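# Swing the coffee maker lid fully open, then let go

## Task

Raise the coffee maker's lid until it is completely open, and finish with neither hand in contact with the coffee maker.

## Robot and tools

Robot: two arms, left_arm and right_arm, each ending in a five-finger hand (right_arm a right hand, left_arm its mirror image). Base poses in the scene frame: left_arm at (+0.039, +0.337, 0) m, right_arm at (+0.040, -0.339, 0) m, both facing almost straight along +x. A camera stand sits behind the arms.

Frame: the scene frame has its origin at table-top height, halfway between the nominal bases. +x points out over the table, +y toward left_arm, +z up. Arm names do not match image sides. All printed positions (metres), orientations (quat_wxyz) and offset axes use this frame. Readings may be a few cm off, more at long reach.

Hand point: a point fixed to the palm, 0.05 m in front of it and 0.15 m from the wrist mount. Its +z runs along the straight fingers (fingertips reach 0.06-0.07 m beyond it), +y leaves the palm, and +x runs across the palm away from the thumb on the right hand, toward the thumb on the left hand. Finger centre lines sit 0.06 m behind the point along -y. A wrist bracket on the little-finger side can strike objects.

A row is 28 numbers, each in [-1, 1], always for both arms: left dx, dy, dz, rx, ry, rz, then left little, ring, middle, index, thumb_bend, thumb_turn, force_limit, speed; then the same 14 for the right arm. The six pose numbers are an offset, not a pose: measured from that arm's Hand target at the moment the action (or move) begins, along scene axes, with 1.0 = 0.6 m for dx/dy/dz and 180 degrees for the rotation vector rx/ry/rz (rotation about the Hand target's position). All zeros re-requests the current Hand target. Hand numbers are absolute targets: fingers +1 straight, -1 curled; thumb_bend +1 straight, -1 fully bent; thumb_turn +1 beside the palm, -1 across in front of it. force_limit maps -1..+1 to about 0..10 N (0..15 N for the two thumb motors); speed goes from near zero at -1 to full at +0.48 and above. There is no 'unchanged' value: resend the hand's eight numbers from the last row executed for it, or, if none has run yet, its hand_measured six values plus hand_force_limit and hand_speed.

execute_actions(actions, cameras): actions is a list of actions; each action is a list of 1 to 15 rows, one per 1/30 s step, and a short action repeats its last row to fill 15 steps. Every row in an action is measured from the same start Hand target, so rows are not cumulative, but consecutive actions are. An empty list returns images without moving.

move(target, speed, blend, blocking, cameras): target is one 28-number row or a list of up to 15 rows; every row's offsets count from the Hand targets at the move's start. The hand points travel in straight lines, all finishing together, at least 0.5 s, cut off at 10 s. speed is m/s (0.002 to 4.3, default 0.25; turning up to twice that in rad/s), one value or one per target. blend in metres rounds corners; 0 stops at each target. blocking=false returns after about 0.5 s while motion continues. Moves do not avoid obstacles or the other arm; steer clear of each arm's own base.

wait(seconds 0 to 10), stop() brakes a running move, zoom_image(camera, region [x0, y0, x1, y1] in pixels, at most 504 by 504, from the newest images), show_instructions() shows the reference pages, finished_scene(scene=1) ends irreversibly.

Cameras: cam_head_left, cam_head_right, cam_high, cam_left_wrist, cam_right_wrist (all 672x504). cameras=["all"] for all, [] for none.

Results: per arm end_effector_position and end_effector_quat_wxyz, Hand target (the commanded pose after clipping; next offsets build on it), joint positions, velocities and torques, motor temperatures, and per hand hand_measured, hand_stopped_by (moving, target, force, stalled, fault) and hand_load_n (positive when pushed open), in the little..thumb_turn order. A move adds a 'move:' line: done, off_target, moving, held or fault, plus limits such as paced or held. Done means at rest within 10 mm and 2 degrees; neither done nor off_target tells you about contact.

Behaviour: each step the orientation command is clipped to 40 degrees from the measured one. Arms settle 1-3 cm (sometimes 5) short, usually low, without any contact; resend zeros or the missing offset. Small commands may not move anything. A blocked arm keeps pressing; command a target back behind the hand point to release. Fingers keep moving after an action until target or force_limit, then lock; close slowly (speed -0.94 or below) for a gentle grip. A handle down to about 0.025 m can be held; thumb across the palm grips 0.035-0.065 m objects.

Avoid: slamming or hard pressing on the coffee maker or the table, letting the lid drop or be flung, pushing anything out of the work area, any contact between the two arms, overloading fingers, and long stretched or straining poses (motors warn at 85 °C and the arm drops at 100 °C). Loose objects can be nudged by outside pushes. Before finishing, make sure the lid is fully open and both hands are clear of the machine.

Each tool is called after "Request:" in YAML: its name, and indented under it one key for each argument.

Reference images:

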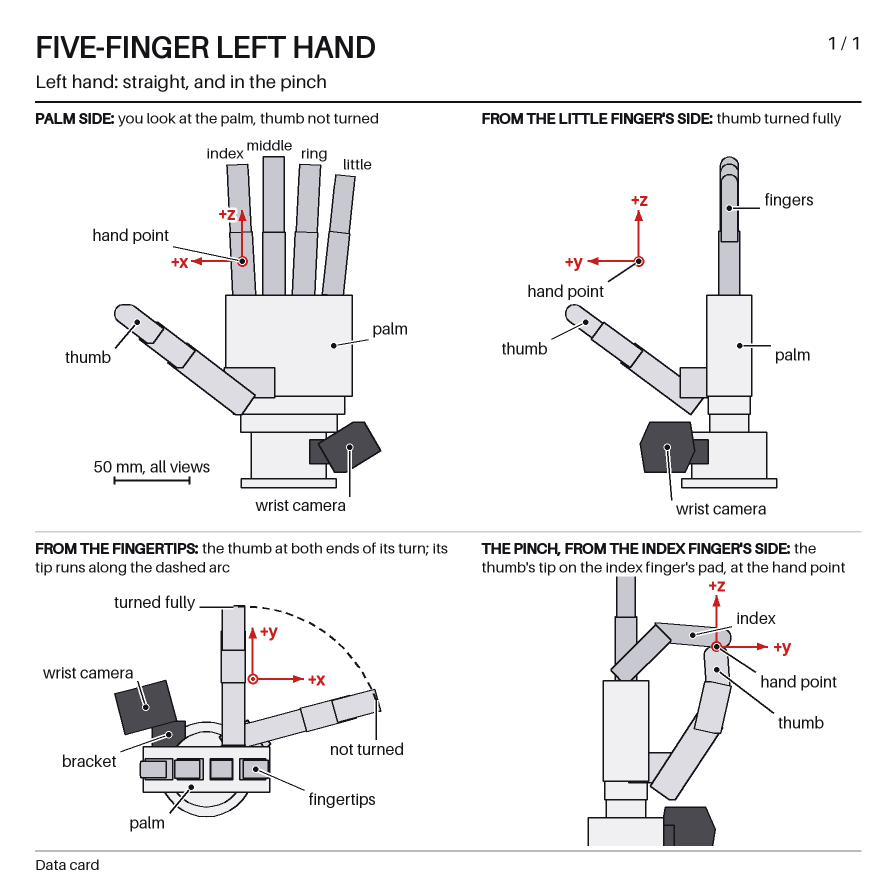

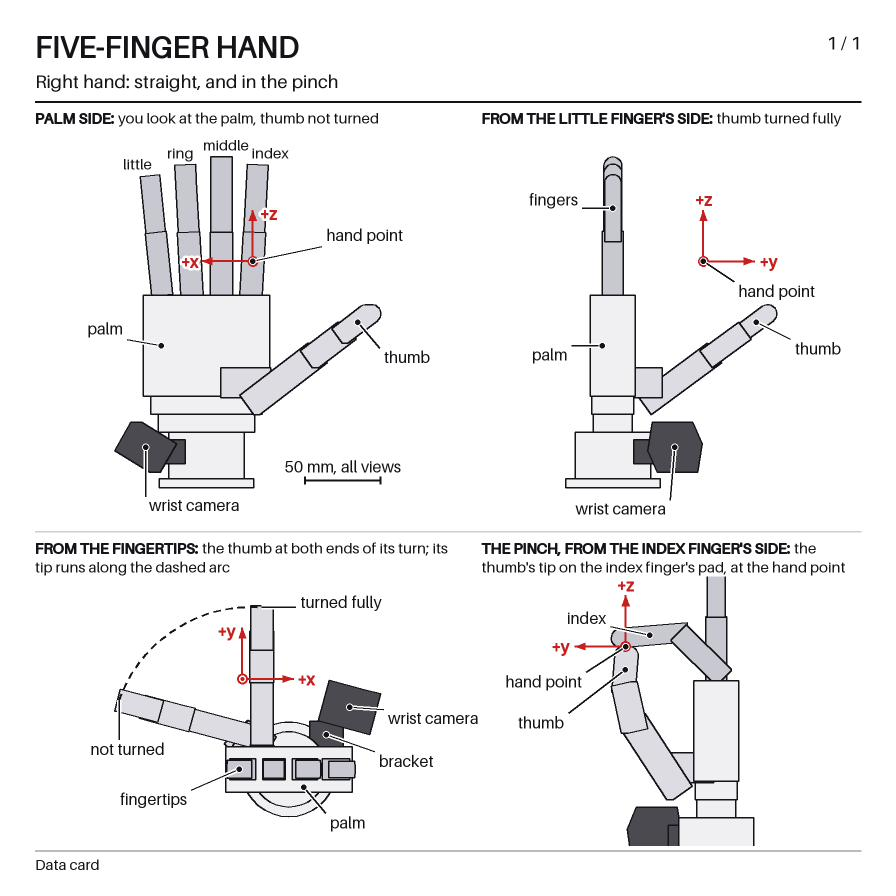

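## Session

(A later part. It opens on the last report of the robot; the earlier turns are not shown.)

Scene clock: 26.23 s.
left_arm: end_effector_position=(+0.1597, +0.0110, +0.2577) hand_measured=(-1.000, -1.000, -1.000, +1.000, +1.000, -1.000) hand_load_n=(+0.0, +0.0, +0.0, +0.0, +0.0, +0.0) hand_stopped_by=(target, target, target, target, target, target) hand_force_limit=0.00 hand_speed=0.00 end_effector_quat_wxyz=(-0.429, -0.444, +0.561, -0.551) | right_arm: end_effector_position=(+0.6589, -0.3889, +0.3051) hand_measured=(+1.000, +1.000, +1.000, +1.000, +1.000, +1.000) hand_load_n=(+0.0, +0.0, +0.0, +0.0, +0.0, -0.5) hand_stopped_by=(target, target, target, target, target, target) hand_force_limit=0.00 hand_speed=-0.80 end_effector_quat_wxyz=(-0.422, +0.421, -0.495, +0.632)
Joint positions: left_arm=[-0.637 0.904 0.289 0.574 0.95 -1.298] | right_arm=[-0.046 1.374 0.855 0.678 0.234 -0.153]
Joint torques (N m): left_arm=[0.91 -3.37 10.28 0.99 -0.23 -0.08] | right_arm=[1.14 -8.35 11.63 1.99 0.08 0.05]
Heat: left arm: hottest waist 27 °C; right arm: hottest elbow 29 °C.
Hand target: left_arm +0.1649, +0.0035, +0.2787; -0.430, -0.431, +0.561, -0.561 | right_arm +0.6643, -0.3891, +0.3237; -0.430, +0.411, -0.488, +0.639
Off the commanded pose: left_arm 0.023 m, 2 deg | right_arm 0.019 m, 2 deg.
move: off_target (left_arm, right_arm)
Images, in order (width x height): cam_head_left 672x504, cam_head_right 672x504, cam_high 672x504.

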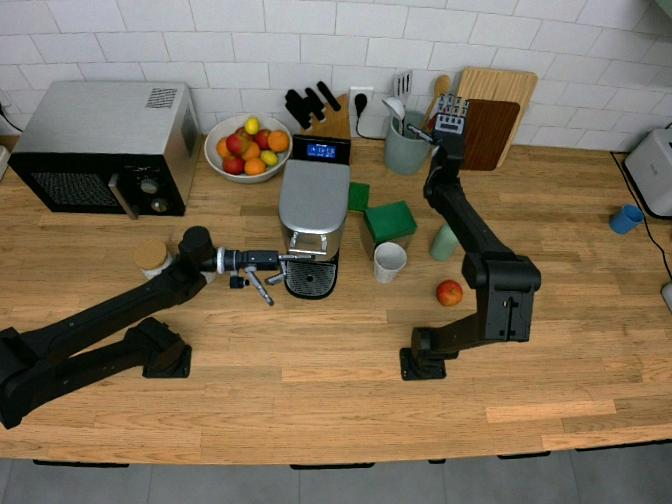

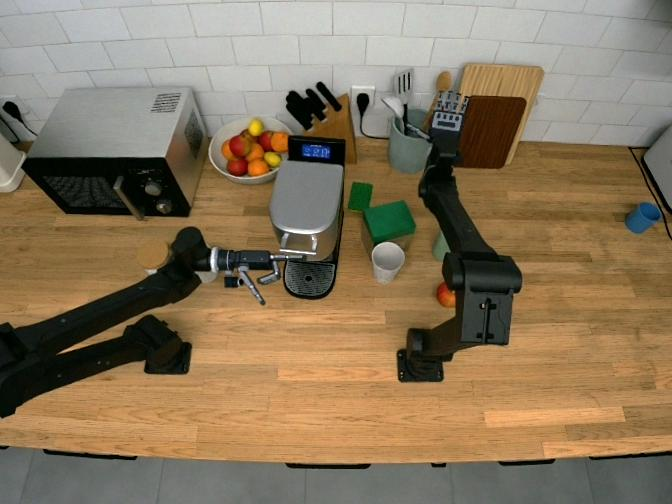

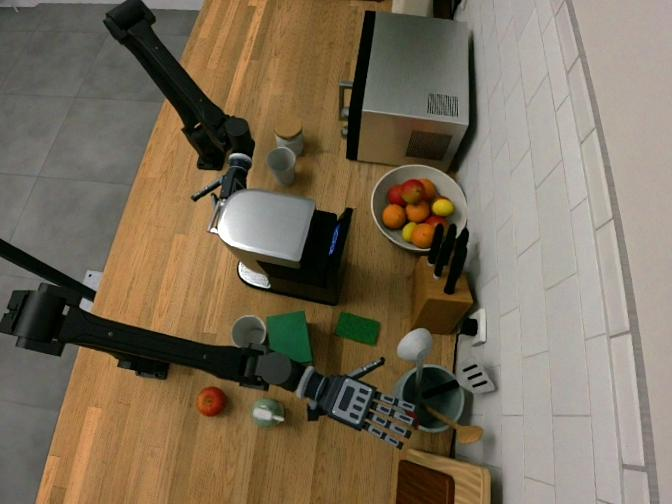

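Request:
move:
  target:
    - [0.004, 0, 0.049, 0, 0.02, 0, -1, -1, -1, 1, 1, -1, 0, 0, 0, 0, 0, 0, 0, 0, 1, 1, 1, 1, 1, 1, 0, -0.8]
    - [0.02, 0, 0.2, 0, 0.111, 0, -1, -1, -1, 1, 1, -1, 0, 0, 0, 0, 0, 0, 0, 0, 1, 1, 1, 1, 1, 1, 0, -0.8]
  speed: [0.06, 0.08]
  blend: 0.01
  cameras: ["cam_head_left", "cam_head_right", "cam_high"]

Request:
zoom_image:
  camera: "cam_head_left"
  region: [220, 140, 370, 300]

Request:
zoom_image:
  camera: "cam_high"
  region: [180, 120, 360, 300]

Scene clock: 29.67 s.
left_arm: end_effector_position=(+0.1749, +0.0060, +0.3660) hand_measured=(-1.000, -1.000, -1.000, +1.000, +1.000, -1.000) hand_load_n=(+0.0, +0.0, +0.0, +0.0, +0.0, -0.5) hand_stopped_by=(target, target, target, target, target, target) hand_force_limit=0.00 hand_speed=0.00 end_effector_quat_wxyz=(+0.519, +0.539, -0.477, +0.462) | right_arm: end_effector_position=(+0.6589, -0.3889, +0.3051) hand_measured=(+1.000, +1.000, +1.000, +1.000, +1.000, +1.000) hand_load_n=(+0.0, +0.0, +0.5, +0.0, +0.0, -0.5) hand_stopped_by=(target, target, target, target, target, target) hand_force_limit=0.00 hand_speed=-0.80 end_effector_quat_wxyz=(-0.422, +0.421, -0.495, +0.632)
Joint positions: left_arm=[-0.637 0.753 0.491 0.2 0.954 -1.639] | right_arm=[-0.046 1.374 0.855 0.678 0.234 -0.153]
Joint torques (N m): left_arm=[1.55 -3.31 12.3 1.06 -0.05 -0.19] | right_arm=[1.32 -8.47 11.52 2.04 0.04 0.04]
Heat: left arm: hottest waist 27 °C; right arm: hottest elbow 30 °C.
Hand target: left_arm +0.1769, +0.0035, +0.3988; +0.521, +0.522, -0.477, +0.478 | right_arm +0.6643, -0.3891, +0.3237; -0.430, +0.411, -0.488, +0.639
Off the commanded pose: left_arm 0.033 m, 3 deg | right_arm 0.019 m, 2 deg.
move: off_target (left_arm, right_arm)
Images, in order (width x height): cam_head_left 672x504, cam_head_right 672x504, cam_high 672x504.

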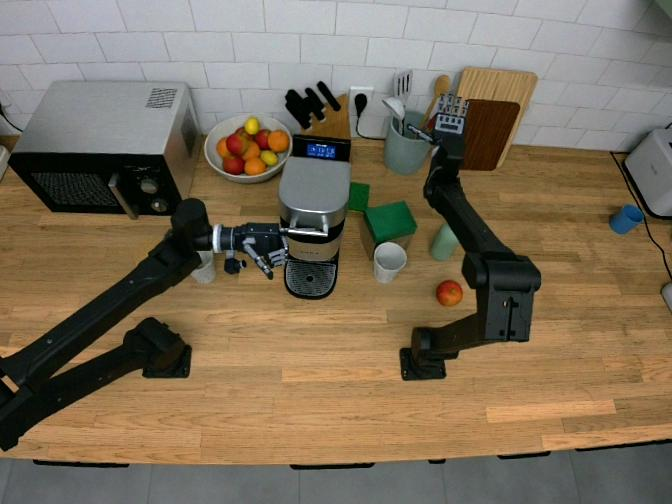

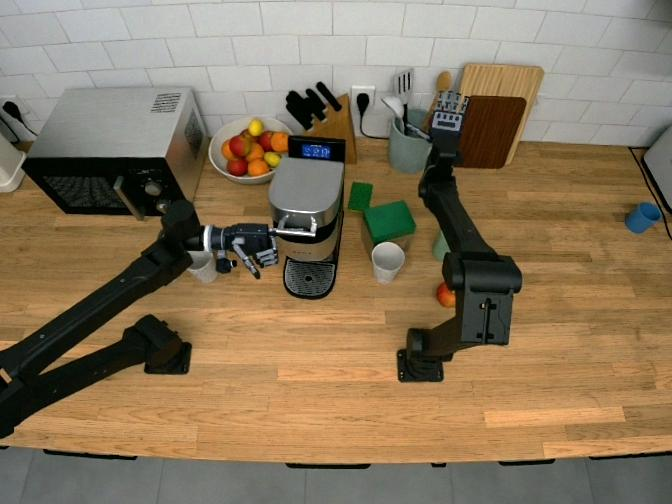

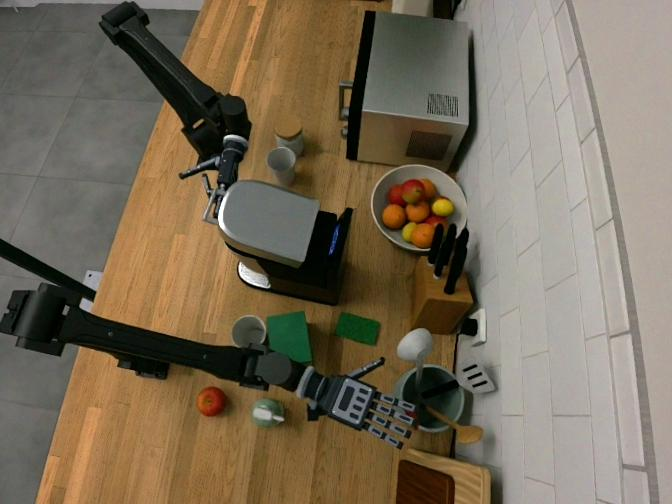

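Scaled by 3.150 from the camera's 672x504 image, which has a finer 960x720 frame.

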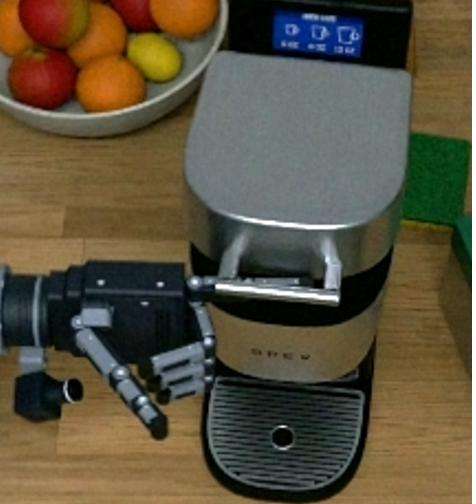

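Scaled by 2.800 from the camera's 672x504 image, which has a finer 960x720 frame.

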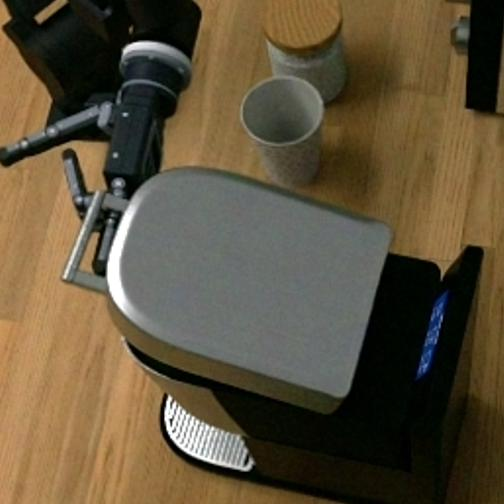

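Request:
move:
  target: [0.087, 0, 0.15, 0, 0.117, 0, -1, -1, -1, 1, 1, -1, 0, 0, 0, 0, 0, 0, 0, 0, 1, 1, 1, 1, 1, 1, 0, -0.8]
  speed: 0.1
  cameras: ["cam_head_left", "cam_head_right", "cam_high"]

Request:
zoom_image:
  camera: "cam_head_left"
  region: [220, 140, 370, 300]

Request:
zoom_image:
  camera: "cam_high"
  region: [180, 120, 360, 300]

Scene clock: 33.33 s.
left_arm: end_effector_position=(+0.2190, +0.0041, +0.4668) hand_measured=(-1.000, -1.000, -1.000, +1.000, +1.000, -1.000) hand_load_n=(+0.0, +0.0, +0.0, -1.0, +0.0, -0.5) hand_stopped_by=(target, target, target, target, target, target) hand_force_limit=0.00 hand_speed=0.00 end_effector_quat_wxyz=(+0.598, +0.602, -0.381, +0.367) | right_arm: end_effector_position=(+0.6589, -0.3889, +0.3051) hand_measured=(+1.000, +1.000, +1.000, +1.000, +1.000, +1.000) hand_load_n=(+0.0, -0.5, +0.0, +0.0, +0.0, +0.0) hand_stopped_by=(target, target, target, target, target, target) hand_force_limit=0.00 hand_speed=-0.80 end_effector_quat_wxyz=(-0.422, +0.421, -0.495, +0.632)
Joint positions: left_arm=[-0.577 0.805 0.719 0.057 1.031 -2.003] | right_arm=[-0.046 1.374 0.855 0.678 0.234 -0.153]
Joint torques (N m): left_arm=[2.84 -2.55 12.01 0.91 -0.12 -0.15] | right_arm=[1.44 -8.47 11.56 1.98 0.09 0]
Heat: left arm: hottest elbow 28 °C; right arm: hottest elbow 30 °C.
Hand target: left_arm +0.2292, +0.0035, +0.4888; +0.599, +0.601, -0.374, +0.374 | right_arm +0.6643, -0.3891, +0.3237; -0.430, +0.411, -0.488, +0.639
Off the commanded pose: left_arm 0.024 m, 1 deg | right_arm 0.019 m, 2 deg.
move: off_target (left_arm, right_arm)
Images, in order (width x height): cam_head_left 672x504, cam_head_right 672x504, cam_high 672x504.

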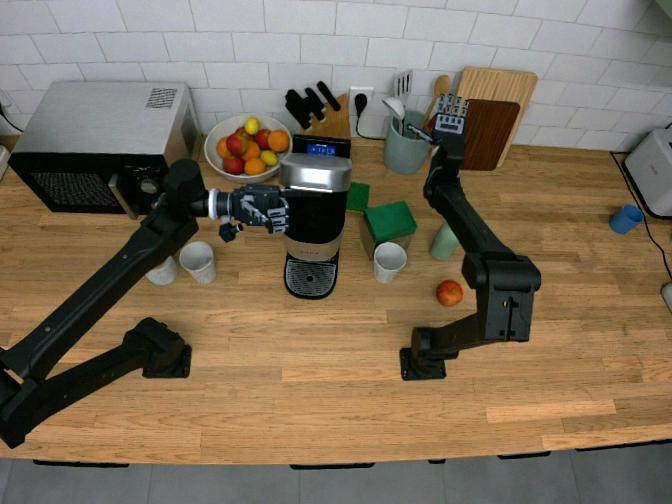

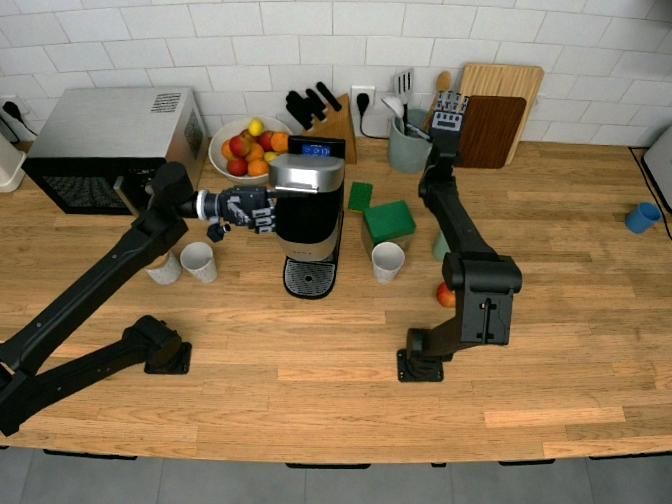

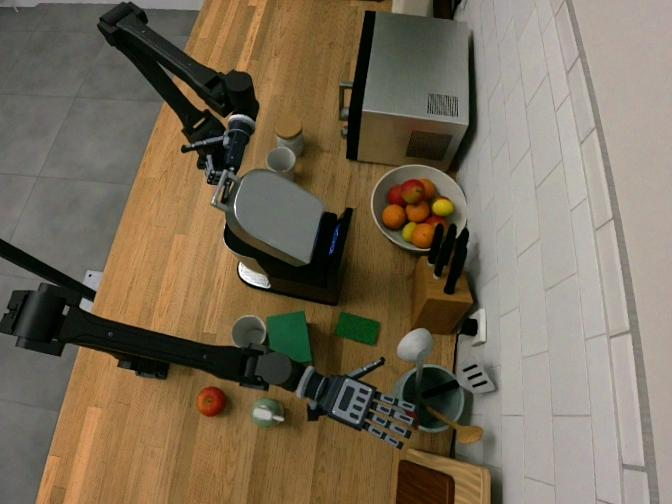

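Scaled by 3.150 from the camera's 672x504 image, which has a finer 960x720 frame.

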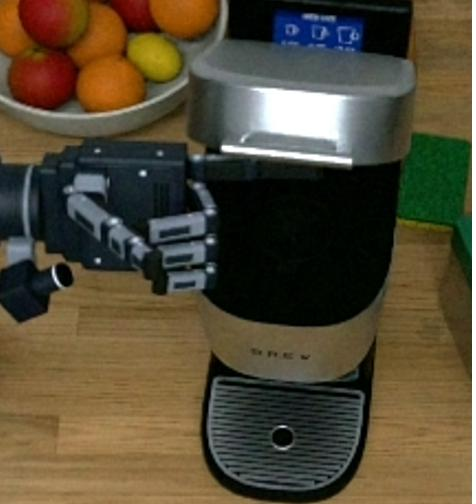

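Scaled by 2.800 from the camera's 672x504 image, which has a finer 960x720 frame.

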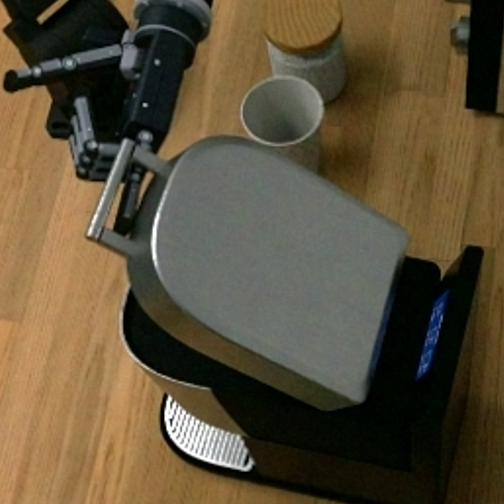

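Request:
move:
  target: [0.1015, 0, 0.087, 0, 0, 0, -1, -1, -1, 1, 1, -1, 0, 0, 0, 0, 0, 0, 0, 0, 1, 1, 1, 1, 1, 1, 0, -0.8]
  speed: 0.1
  cameras: ["cam_head_left", "cam_head_right", "cam_high"]

Request:
zoom_image:
  camera: "cam_head_left"
  region: [220, 120, 370, 280]

Request:
zoom_image:
  camera: "cam_high"
  region: [180, 120, 360, 300]

Scene clock: 35.53 s.
left_arm: end_effector_position=(+0.2854, +0.0028, +0.5173) hand_measured=(-1.000, -1.000, -1.000, +1.000, +1.000, -1.000) hand_load_n=(+0.0, +0.0, +0.0, +0.0, +0.0, -0.5) hand_stopped_by=(target, target, target, target, target, target) hand_force_limit=0.00 hand_speed=0.00 end_effector_quat_wxyz=(+0.599, +0.608, -0.372, +0.365) | right_arm: end_effector_position=(+0.6589, -0.3889, +0.3051) hand_measured=(+1.000, +1.000, +1.000, +1.000, +1.000, +1.000) hand_load_n=(+0.0, -0.5, -0.5, +0.0, +0.0, -0.5) hand_stopped_by=(target, target, target, target, target, target) hand_force_limit=0.00 hand_speed=-0.80 end_effector_quat_wxyz=(-0.422, +0.421, -0.495, +0.632)
Joint positions: left_arm=[-0.475 0.967 0.935 -0.006 1.122 -2.011] | right_arm=[-0.046 1.374 0.855 0.678 0.234 -0.153]
Joint torques (N m): left_arm=[2.37 -5.19 12.15 0.87 0.09 -0.08] | right_arm=[1.49 -8.18 11.58 1.96 0.07 0.01]
Heat: left arm: hottest elbow 28 °C; right arm: hottest elbow 31 °C.
Hand target: left_arm +0.2900, +0.0035, +0.5410; +0.599, +0.601, -0.374, +0.374 | right_arm +0.6643, -0.3891, +0.3237; -0.430, +0.411, -0.488, +0.639
Off the commanded pose: left_arm 0.024 m, 1 deg | right_arm 0.019 m, 2 deg.
move: off_target (left_arm, right_arm)
Images, in order (width x height): cam_head_left 672x504, cam_head_right 672x504, cam_high 672x504.

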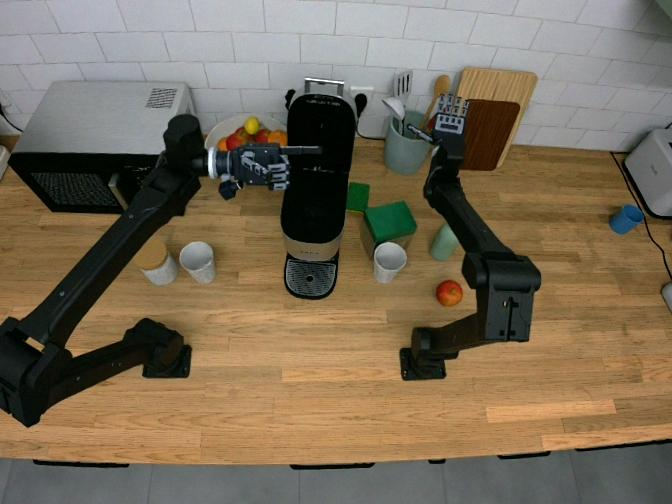

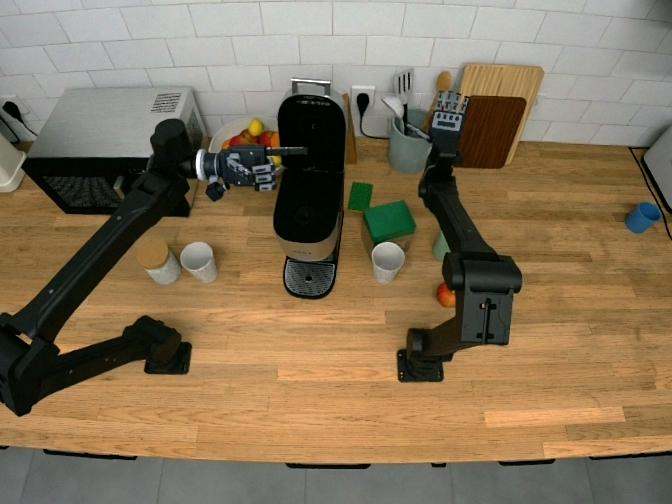

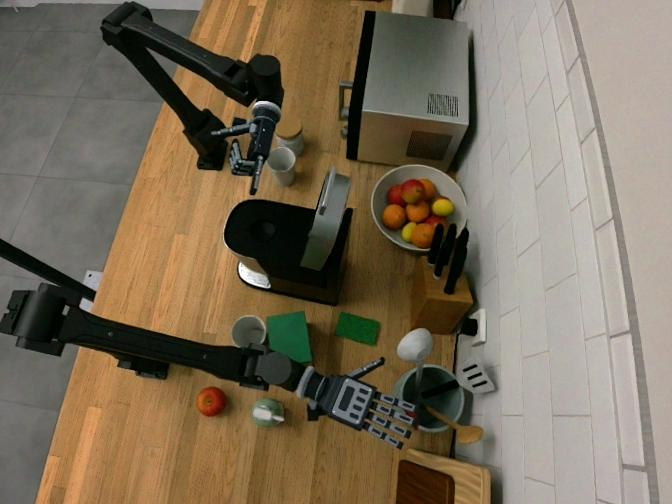

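Scaled by 3.150 from the camera's 672x504 image, which has a finer 960x720 frame.

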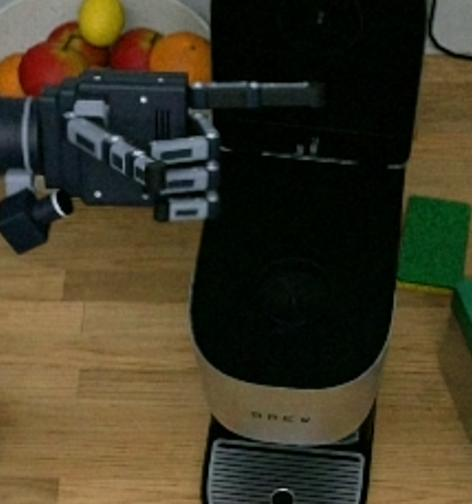

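Scaled by 2.800 from the camera's 672x504 image, which has a finer 960x720 frame.

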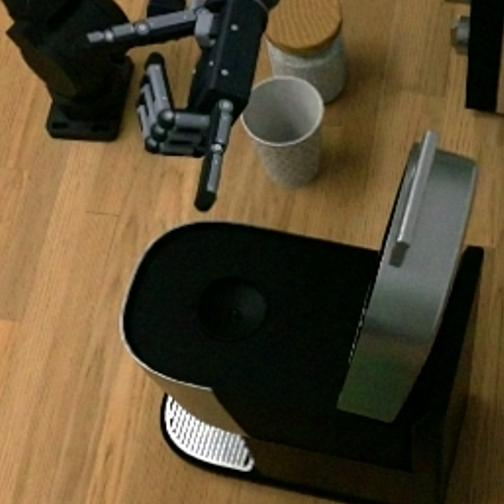

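Request:
wait:
  seconds: 0.1
  cameras: ["cam_head_left", "cam_head_right", "cam_high"]

Request:
zoom_image:
  camera: "cam_high"
  region: [240, 140, 380, 300]

Request:
zoom_image:
  camera: "cam_head_left"
  region: [240, 60, 400, 200]

Scene clock: 35.73 s.
left_arm: end_effector_position=(+0.2854, +0.0028, +0.5172) hand_measured=(-1.000, -1.000, -1.000, +1.000, +1.000, -1.000) hand_load_n=(+0.0, +0.0, +0.0, +0.0, +0.0, +0.0) hand_stopped_by=(target, target, target, target, target, target) hand_force_limit=0.00 hand_speed=0.00 end_effector_quat_wxyz=(+0.599, +0.608, -0.372, +0.365) | right_arm: end_effector_position=(+0.6589, -0.3889, +0.3051) hand_measured=(+1.000, +1.000, +1.000, +1.000, +1.000, +1.000) hand_load_n=(+0.0, +0.0, +0.5, +0.0, +0.0, +0.0) hand_stopped_by=(target, target, target, target, target, target) hand_force_limit=0.00 hand_speed=-0.80 end_effector_quat_wxyz=(-0.422, +0.421, -0.495, +0.632)
Joint positions: left_arm=[-0.475 0.967 0.935 -0.007 1.122 -2.011] | right_arm=[-0.046 1.374 0.855 0.678 0.234 -0.153]
Joint torques (N m): left_arm=[2.37 -5.19 12.16 0.87 0.1 -0.08] | right_arm=[1.2 -8.53 11.59 2.02 0.05 0.01]
Heat: left arm: hottest elbow 28 °C; right arm: hottest elbow 31 °C.
Hand target: left_arm +0.2901, +0.0035, +0.5410; +0.599, +0.601, -0.374, +0.374 | right_arm +0.6643, -0.3891, +0.3237; -0.430, +0.411, -0.488, +0.639
Off the commanded pose: left_arm 0.024 m, 1 deg | right_arm 0.019 m, 2 deg.
wait: 0.10 s; at rest by 0.07 s
Images, in order (width x height): cam_head_left 672x504, cam_head_right 672x504, cam_high 672x504.

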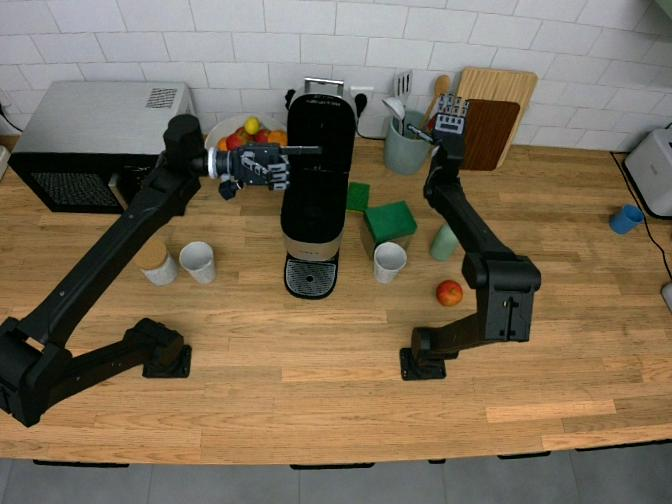

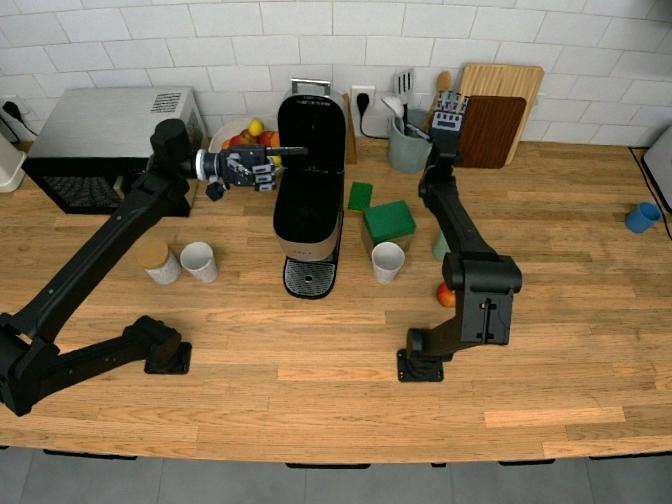

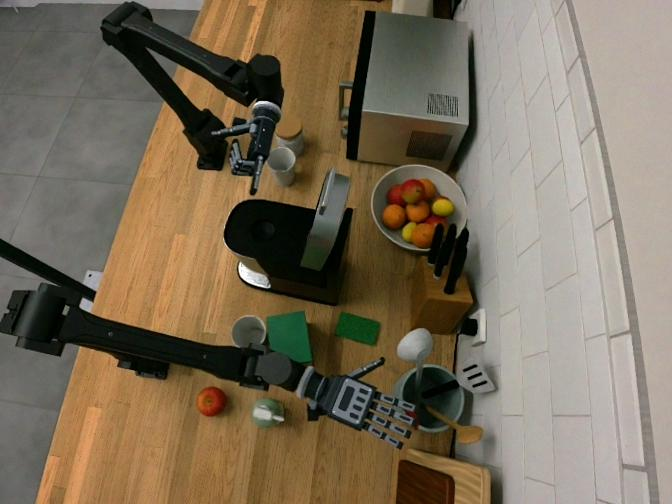

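Scaled by 3.150 from the camera's 672x504 image, which has a finer 960x720 frame.

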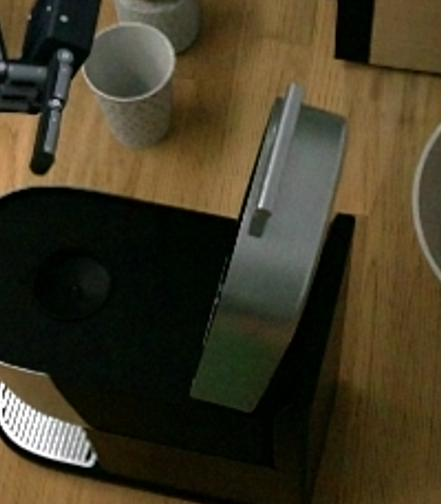

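Scaled by 3.150 from the camera's 672x504 image, which has a finer 960x720 frame.

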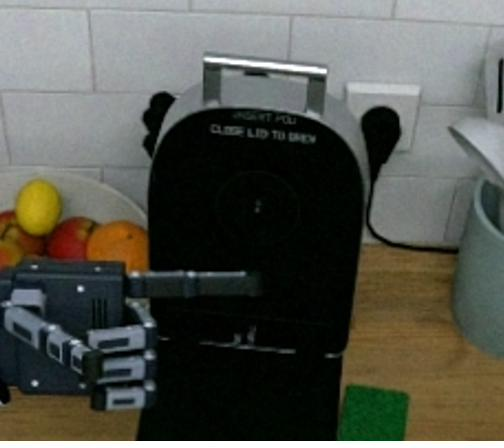

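Request:
zoom_image:
  camera: "cam_high"
  region: [295, 190, 365, 280]

Request:
zoom_image:
  camera: "cam_head_right"
  region: [260, 70, 370, 180]

Scaled by 5.600 from the camera's 672x504 image, which has a finer 960x720 frame.

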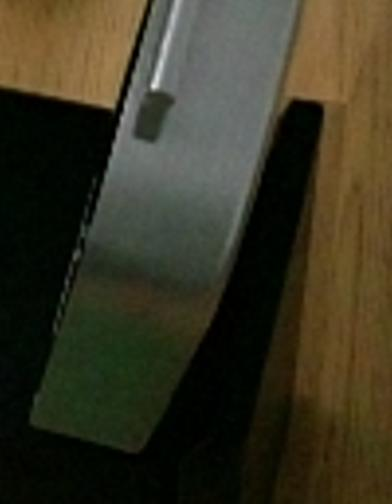

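Scaled by 4.582 from the camera's 672x504 image, which has a finer 960x720 frame.

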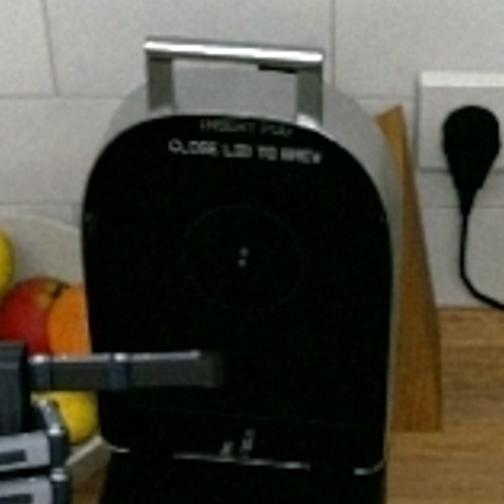

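Request:
move:
  target:
    - [0.2, 0, 0, 0, 0, 0, -1, -1, -1, 1, 1, -1, 0, 0, 0, 0, 0, 0, 0, 0, 1, 1, 1, 1, 1, 1, 0, -0.8]
    - [0.265, 0, 0, 0, 0, 0, -1, -1, -1, 1, 1, -1, 0, 0, 0, 0, 0, 0, 0, 0, 1, 1, 1, 1, 1, 1, 0, -0.8]
  speed: [0.2, 0.06]
  blend: 0.015
  cameras: ["cam_head_left", "cam_head_right", "cam_high"]

Request:
zoom_image:
  camera: "cam_high"
  region: [240, 140, 380, 300]

Request:
zoom_image:
  camera: "cam_head_left"
  region: [240, 60, 400, 200]

Scene clock: 38.77 s.
left_arm: end_effector_position=(+0.4299, -0.0007, +0.5227) hand_measured=(-1.000, -1.000, -1.000, +1.000, +1.000, -1.000) hand_load_n=(+0.0, +0.0, +0.0, -0.5, +0.0, -0.5) hand_stopped_by=(target, target, target, target, target, target) hand_force_limit=0.00 hand_speed=0.00 end_effector_quat_wxyz=(+0.608, +0.605, -0.376, +0.351) | right_arm: end_effector_position=(+0.6589, -0.3889, +0.3051) hand_measured=(+1.000, +1.000, +1.000, +1.000, +1.000, +1.000) hand_load_n=(+0.0, +0.0, +0.0, +0.0, +0.0, +0.0) hand_stopped_by=(target, target, target, target, target, target) hand_force_limit=0.00 hand_speed=-0.80 end_effector_quat_wxyz=(-0.422, +0.421, -0.495, +0.632)
Joint positions: left_arm=[-0.342 1.35 1.244 0.053 1.285 -2.011] | right_arm=[-0.046 1.374 0.855 0.678 0.234 -0.153]
Joint torques (N m): left_arm=[3.49 -9.58 12.37 1.54 -0.52 -0.04] | right_arm=[1.49 -8.47 11.66 2 0.08 0.02]
Heat: left arm: hottest elbow 29 °C; right arm: hottest elbow 31 °C.
Hand target: left_arm +0.4492, +0.0035, +0.5409; +0.599, +0.601, -0.374, +0.374 | right_arm +0.6643, -0.3891, +0.3237; -0.430, +0.411, -0.488, +0.639
Off the commanded pose: left_arm 0.027 m, 3 deg | right_arm 0.019 m, 2 deg.
move: off_target (left_arm, right_arm)
Images, in order (width x height): cam_head_left 672x504, cam_head_right 672x504, cam_high 672x504.

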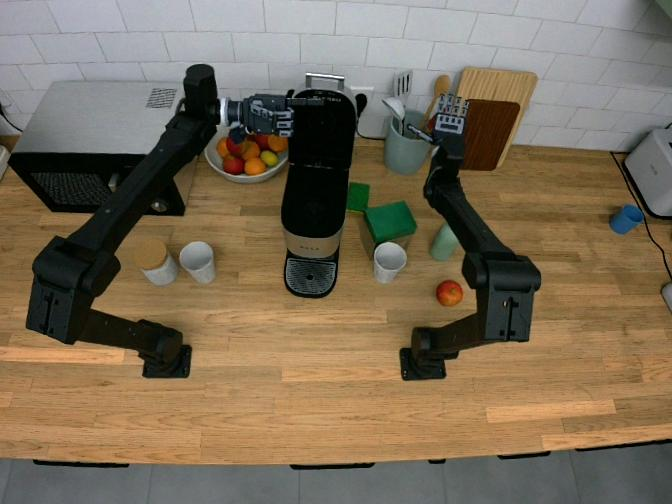

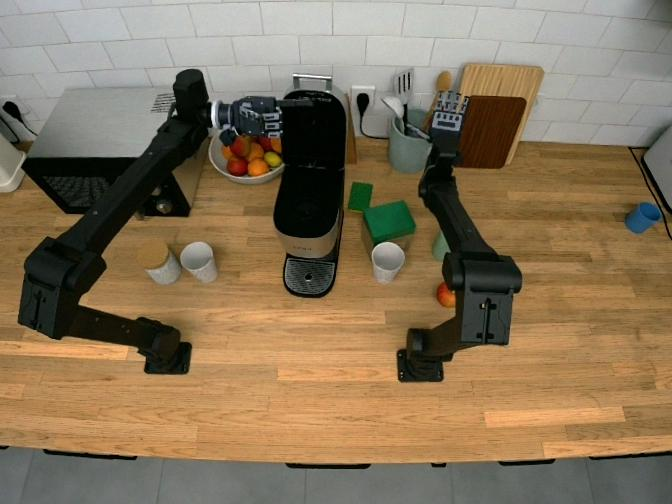

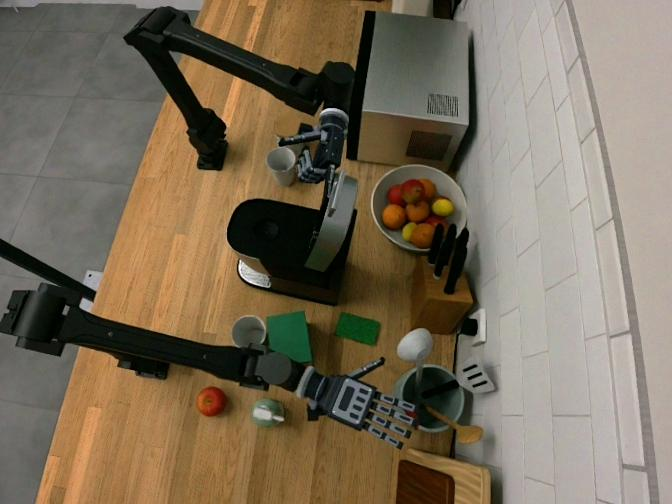

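Scaled by 3.150 from the camera's 672x504 image, which has a finer 960x720 frame.

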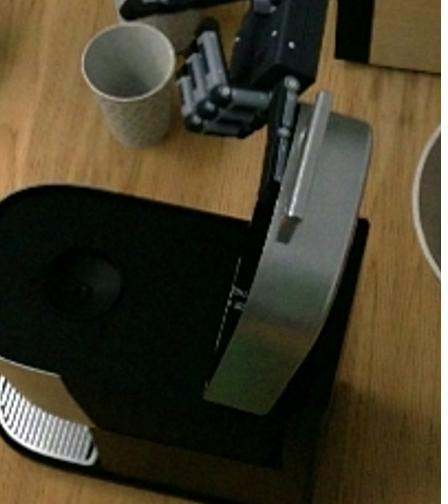

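Scaled by 3.150 from the camera's 672x504 image, which has a finer 960x720 frame.

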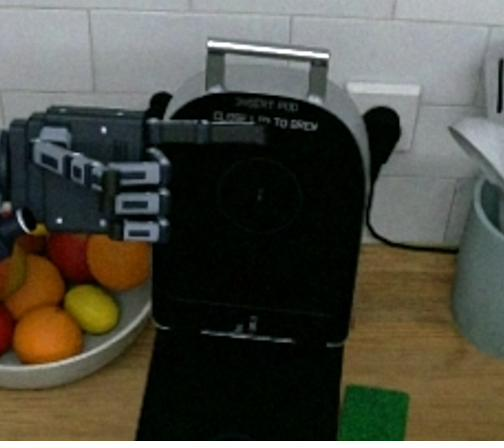

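Request:
move:
  target:
    - [-0.06, 0, 0, 0, 0, 0, -1, -1, -1, 1, 1, -1, 0, 0, 0, 0, 0, 0, 0, 0, 1, 1, 1, 1, 1, 1, 0, -0.8]
    - [-0.16, 0, 0, 0, 0, 0, -1, -1, -1, 1, 1, -1, 0, 0, 0, 0, 0, 0, 0, 0, 1, 1, 1, 1, 1, 1, 0, -0.8]
  speed: [0.05, 0.12]
  blend: 0.015
  cameras: ["cam_head_left", "cam_head_right", "cam_high"]

Request:
zoom_image:
  camera: "cam_high"
  region: [200, 140, 380, 320]

Request:
zoom_image:
  camera: "cam_head_left"
  region: [220, 60, 400, 310]

Scene clock: 40.97 s.
left_arm: end_effector_position=(+0.3549, +0.0059, +0.5397) hand_measured=(-1.000, -1.000, -1.000, +1.000, +1.000, -1.000) hand_load_n=(+0.0, +0.0, +0.0, +0.0, +0.0, -0.5) hand_stopped_by=(target, target, target, target, target, target) hand_force_limit=0.00 hand_speed=0.00 end_effector_quat_wxyz=(+0.596, +0.598, -0.377, +0.380) | right_arm: end_effector_position=(+0.6589, -0.3889, +0.3051) hand_measured=(+1.000, +1.000, +1.000, +1.000, +1.000, +1.000) hand_load_n=(+0.0, +0.0, +0.0, +0.0, +0.0, -0.5) hand_stopped_by=(target, target, target, target, target, target) hand_force_limit=0.00 hand_speed=-0.80 end_effector_quat_wxyz=(-0.422, +0.421, -0.495, +0.632)
Joint positions: left_arm=[-0.389 1.142 1.098 0.043 1.201 -2.011] | right_arm=[-0.046 1.374 0.855 0.678 0.234 -0.153]
Joint torques (N m): left_arm=[1.08 -8.64 8.34 0.85 -0.26 -0.07] | right_arm=[1.26 -8.12 11.54 2.06 0.07 0.02]
Heat: left arm: hottest elbow 29 °C; right arm: hottest elbow 32 °C.
Hand target: left_arm +0.3530, +0.0036, +0.5410; +0.599, +0.601, -0.374, +0.374 | right_arm +0.6643, -0.3891, +0.3237; -0.430, +0.411, -0.488, +0.639
Off the commanded pose: left_arm 0.003 m, 1 deg | right_arm 0.019 m, 2 deg.
move: off_target (right_arm)
Images, in order (width x height): cam_head_left 672x504, cam_head_right 672x504, cam_high 672x504.

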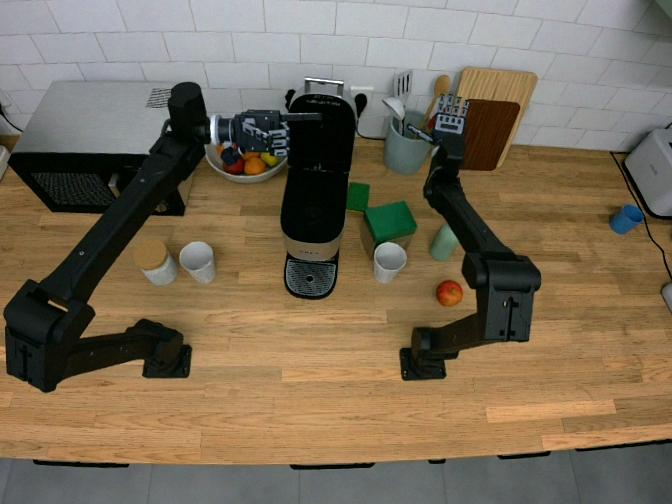

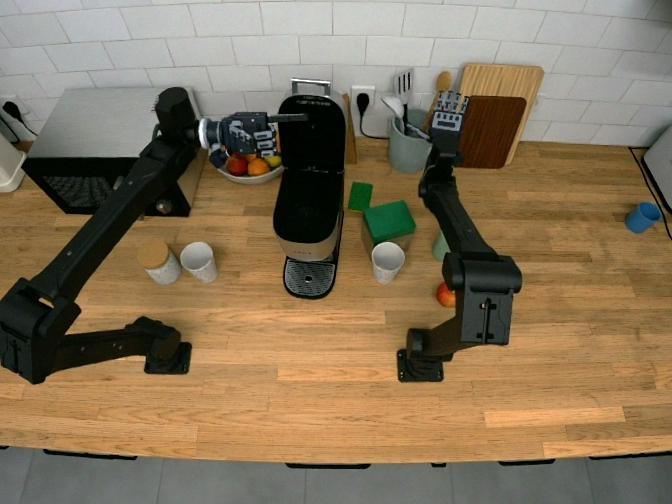

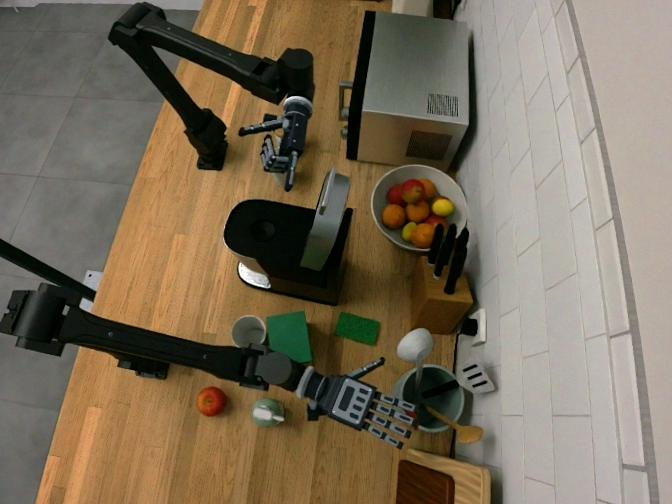

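Scaled by 2.800 from the camera's 672x504 image, which has a finer 960x720 frame.

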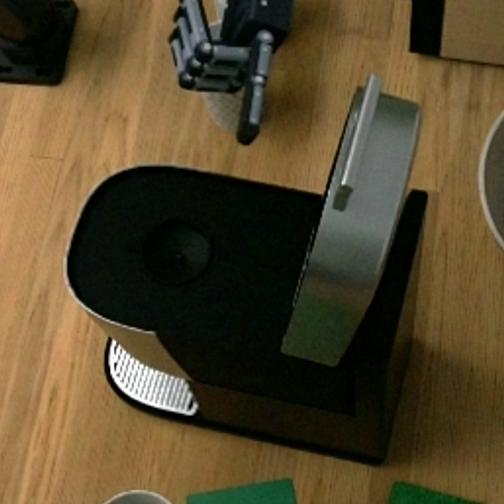

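Scaled by 2.016 from the camera's 672x504 image, which has a finer 960x720 frame.

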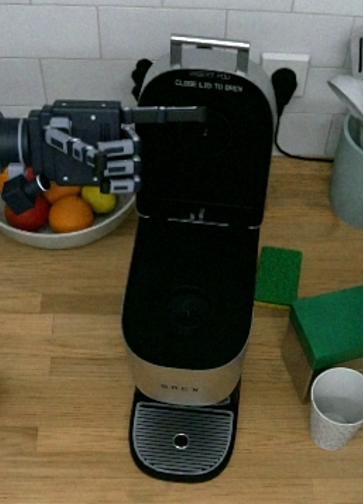

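Request:
finished_scene:

The scene is finished: the task was done.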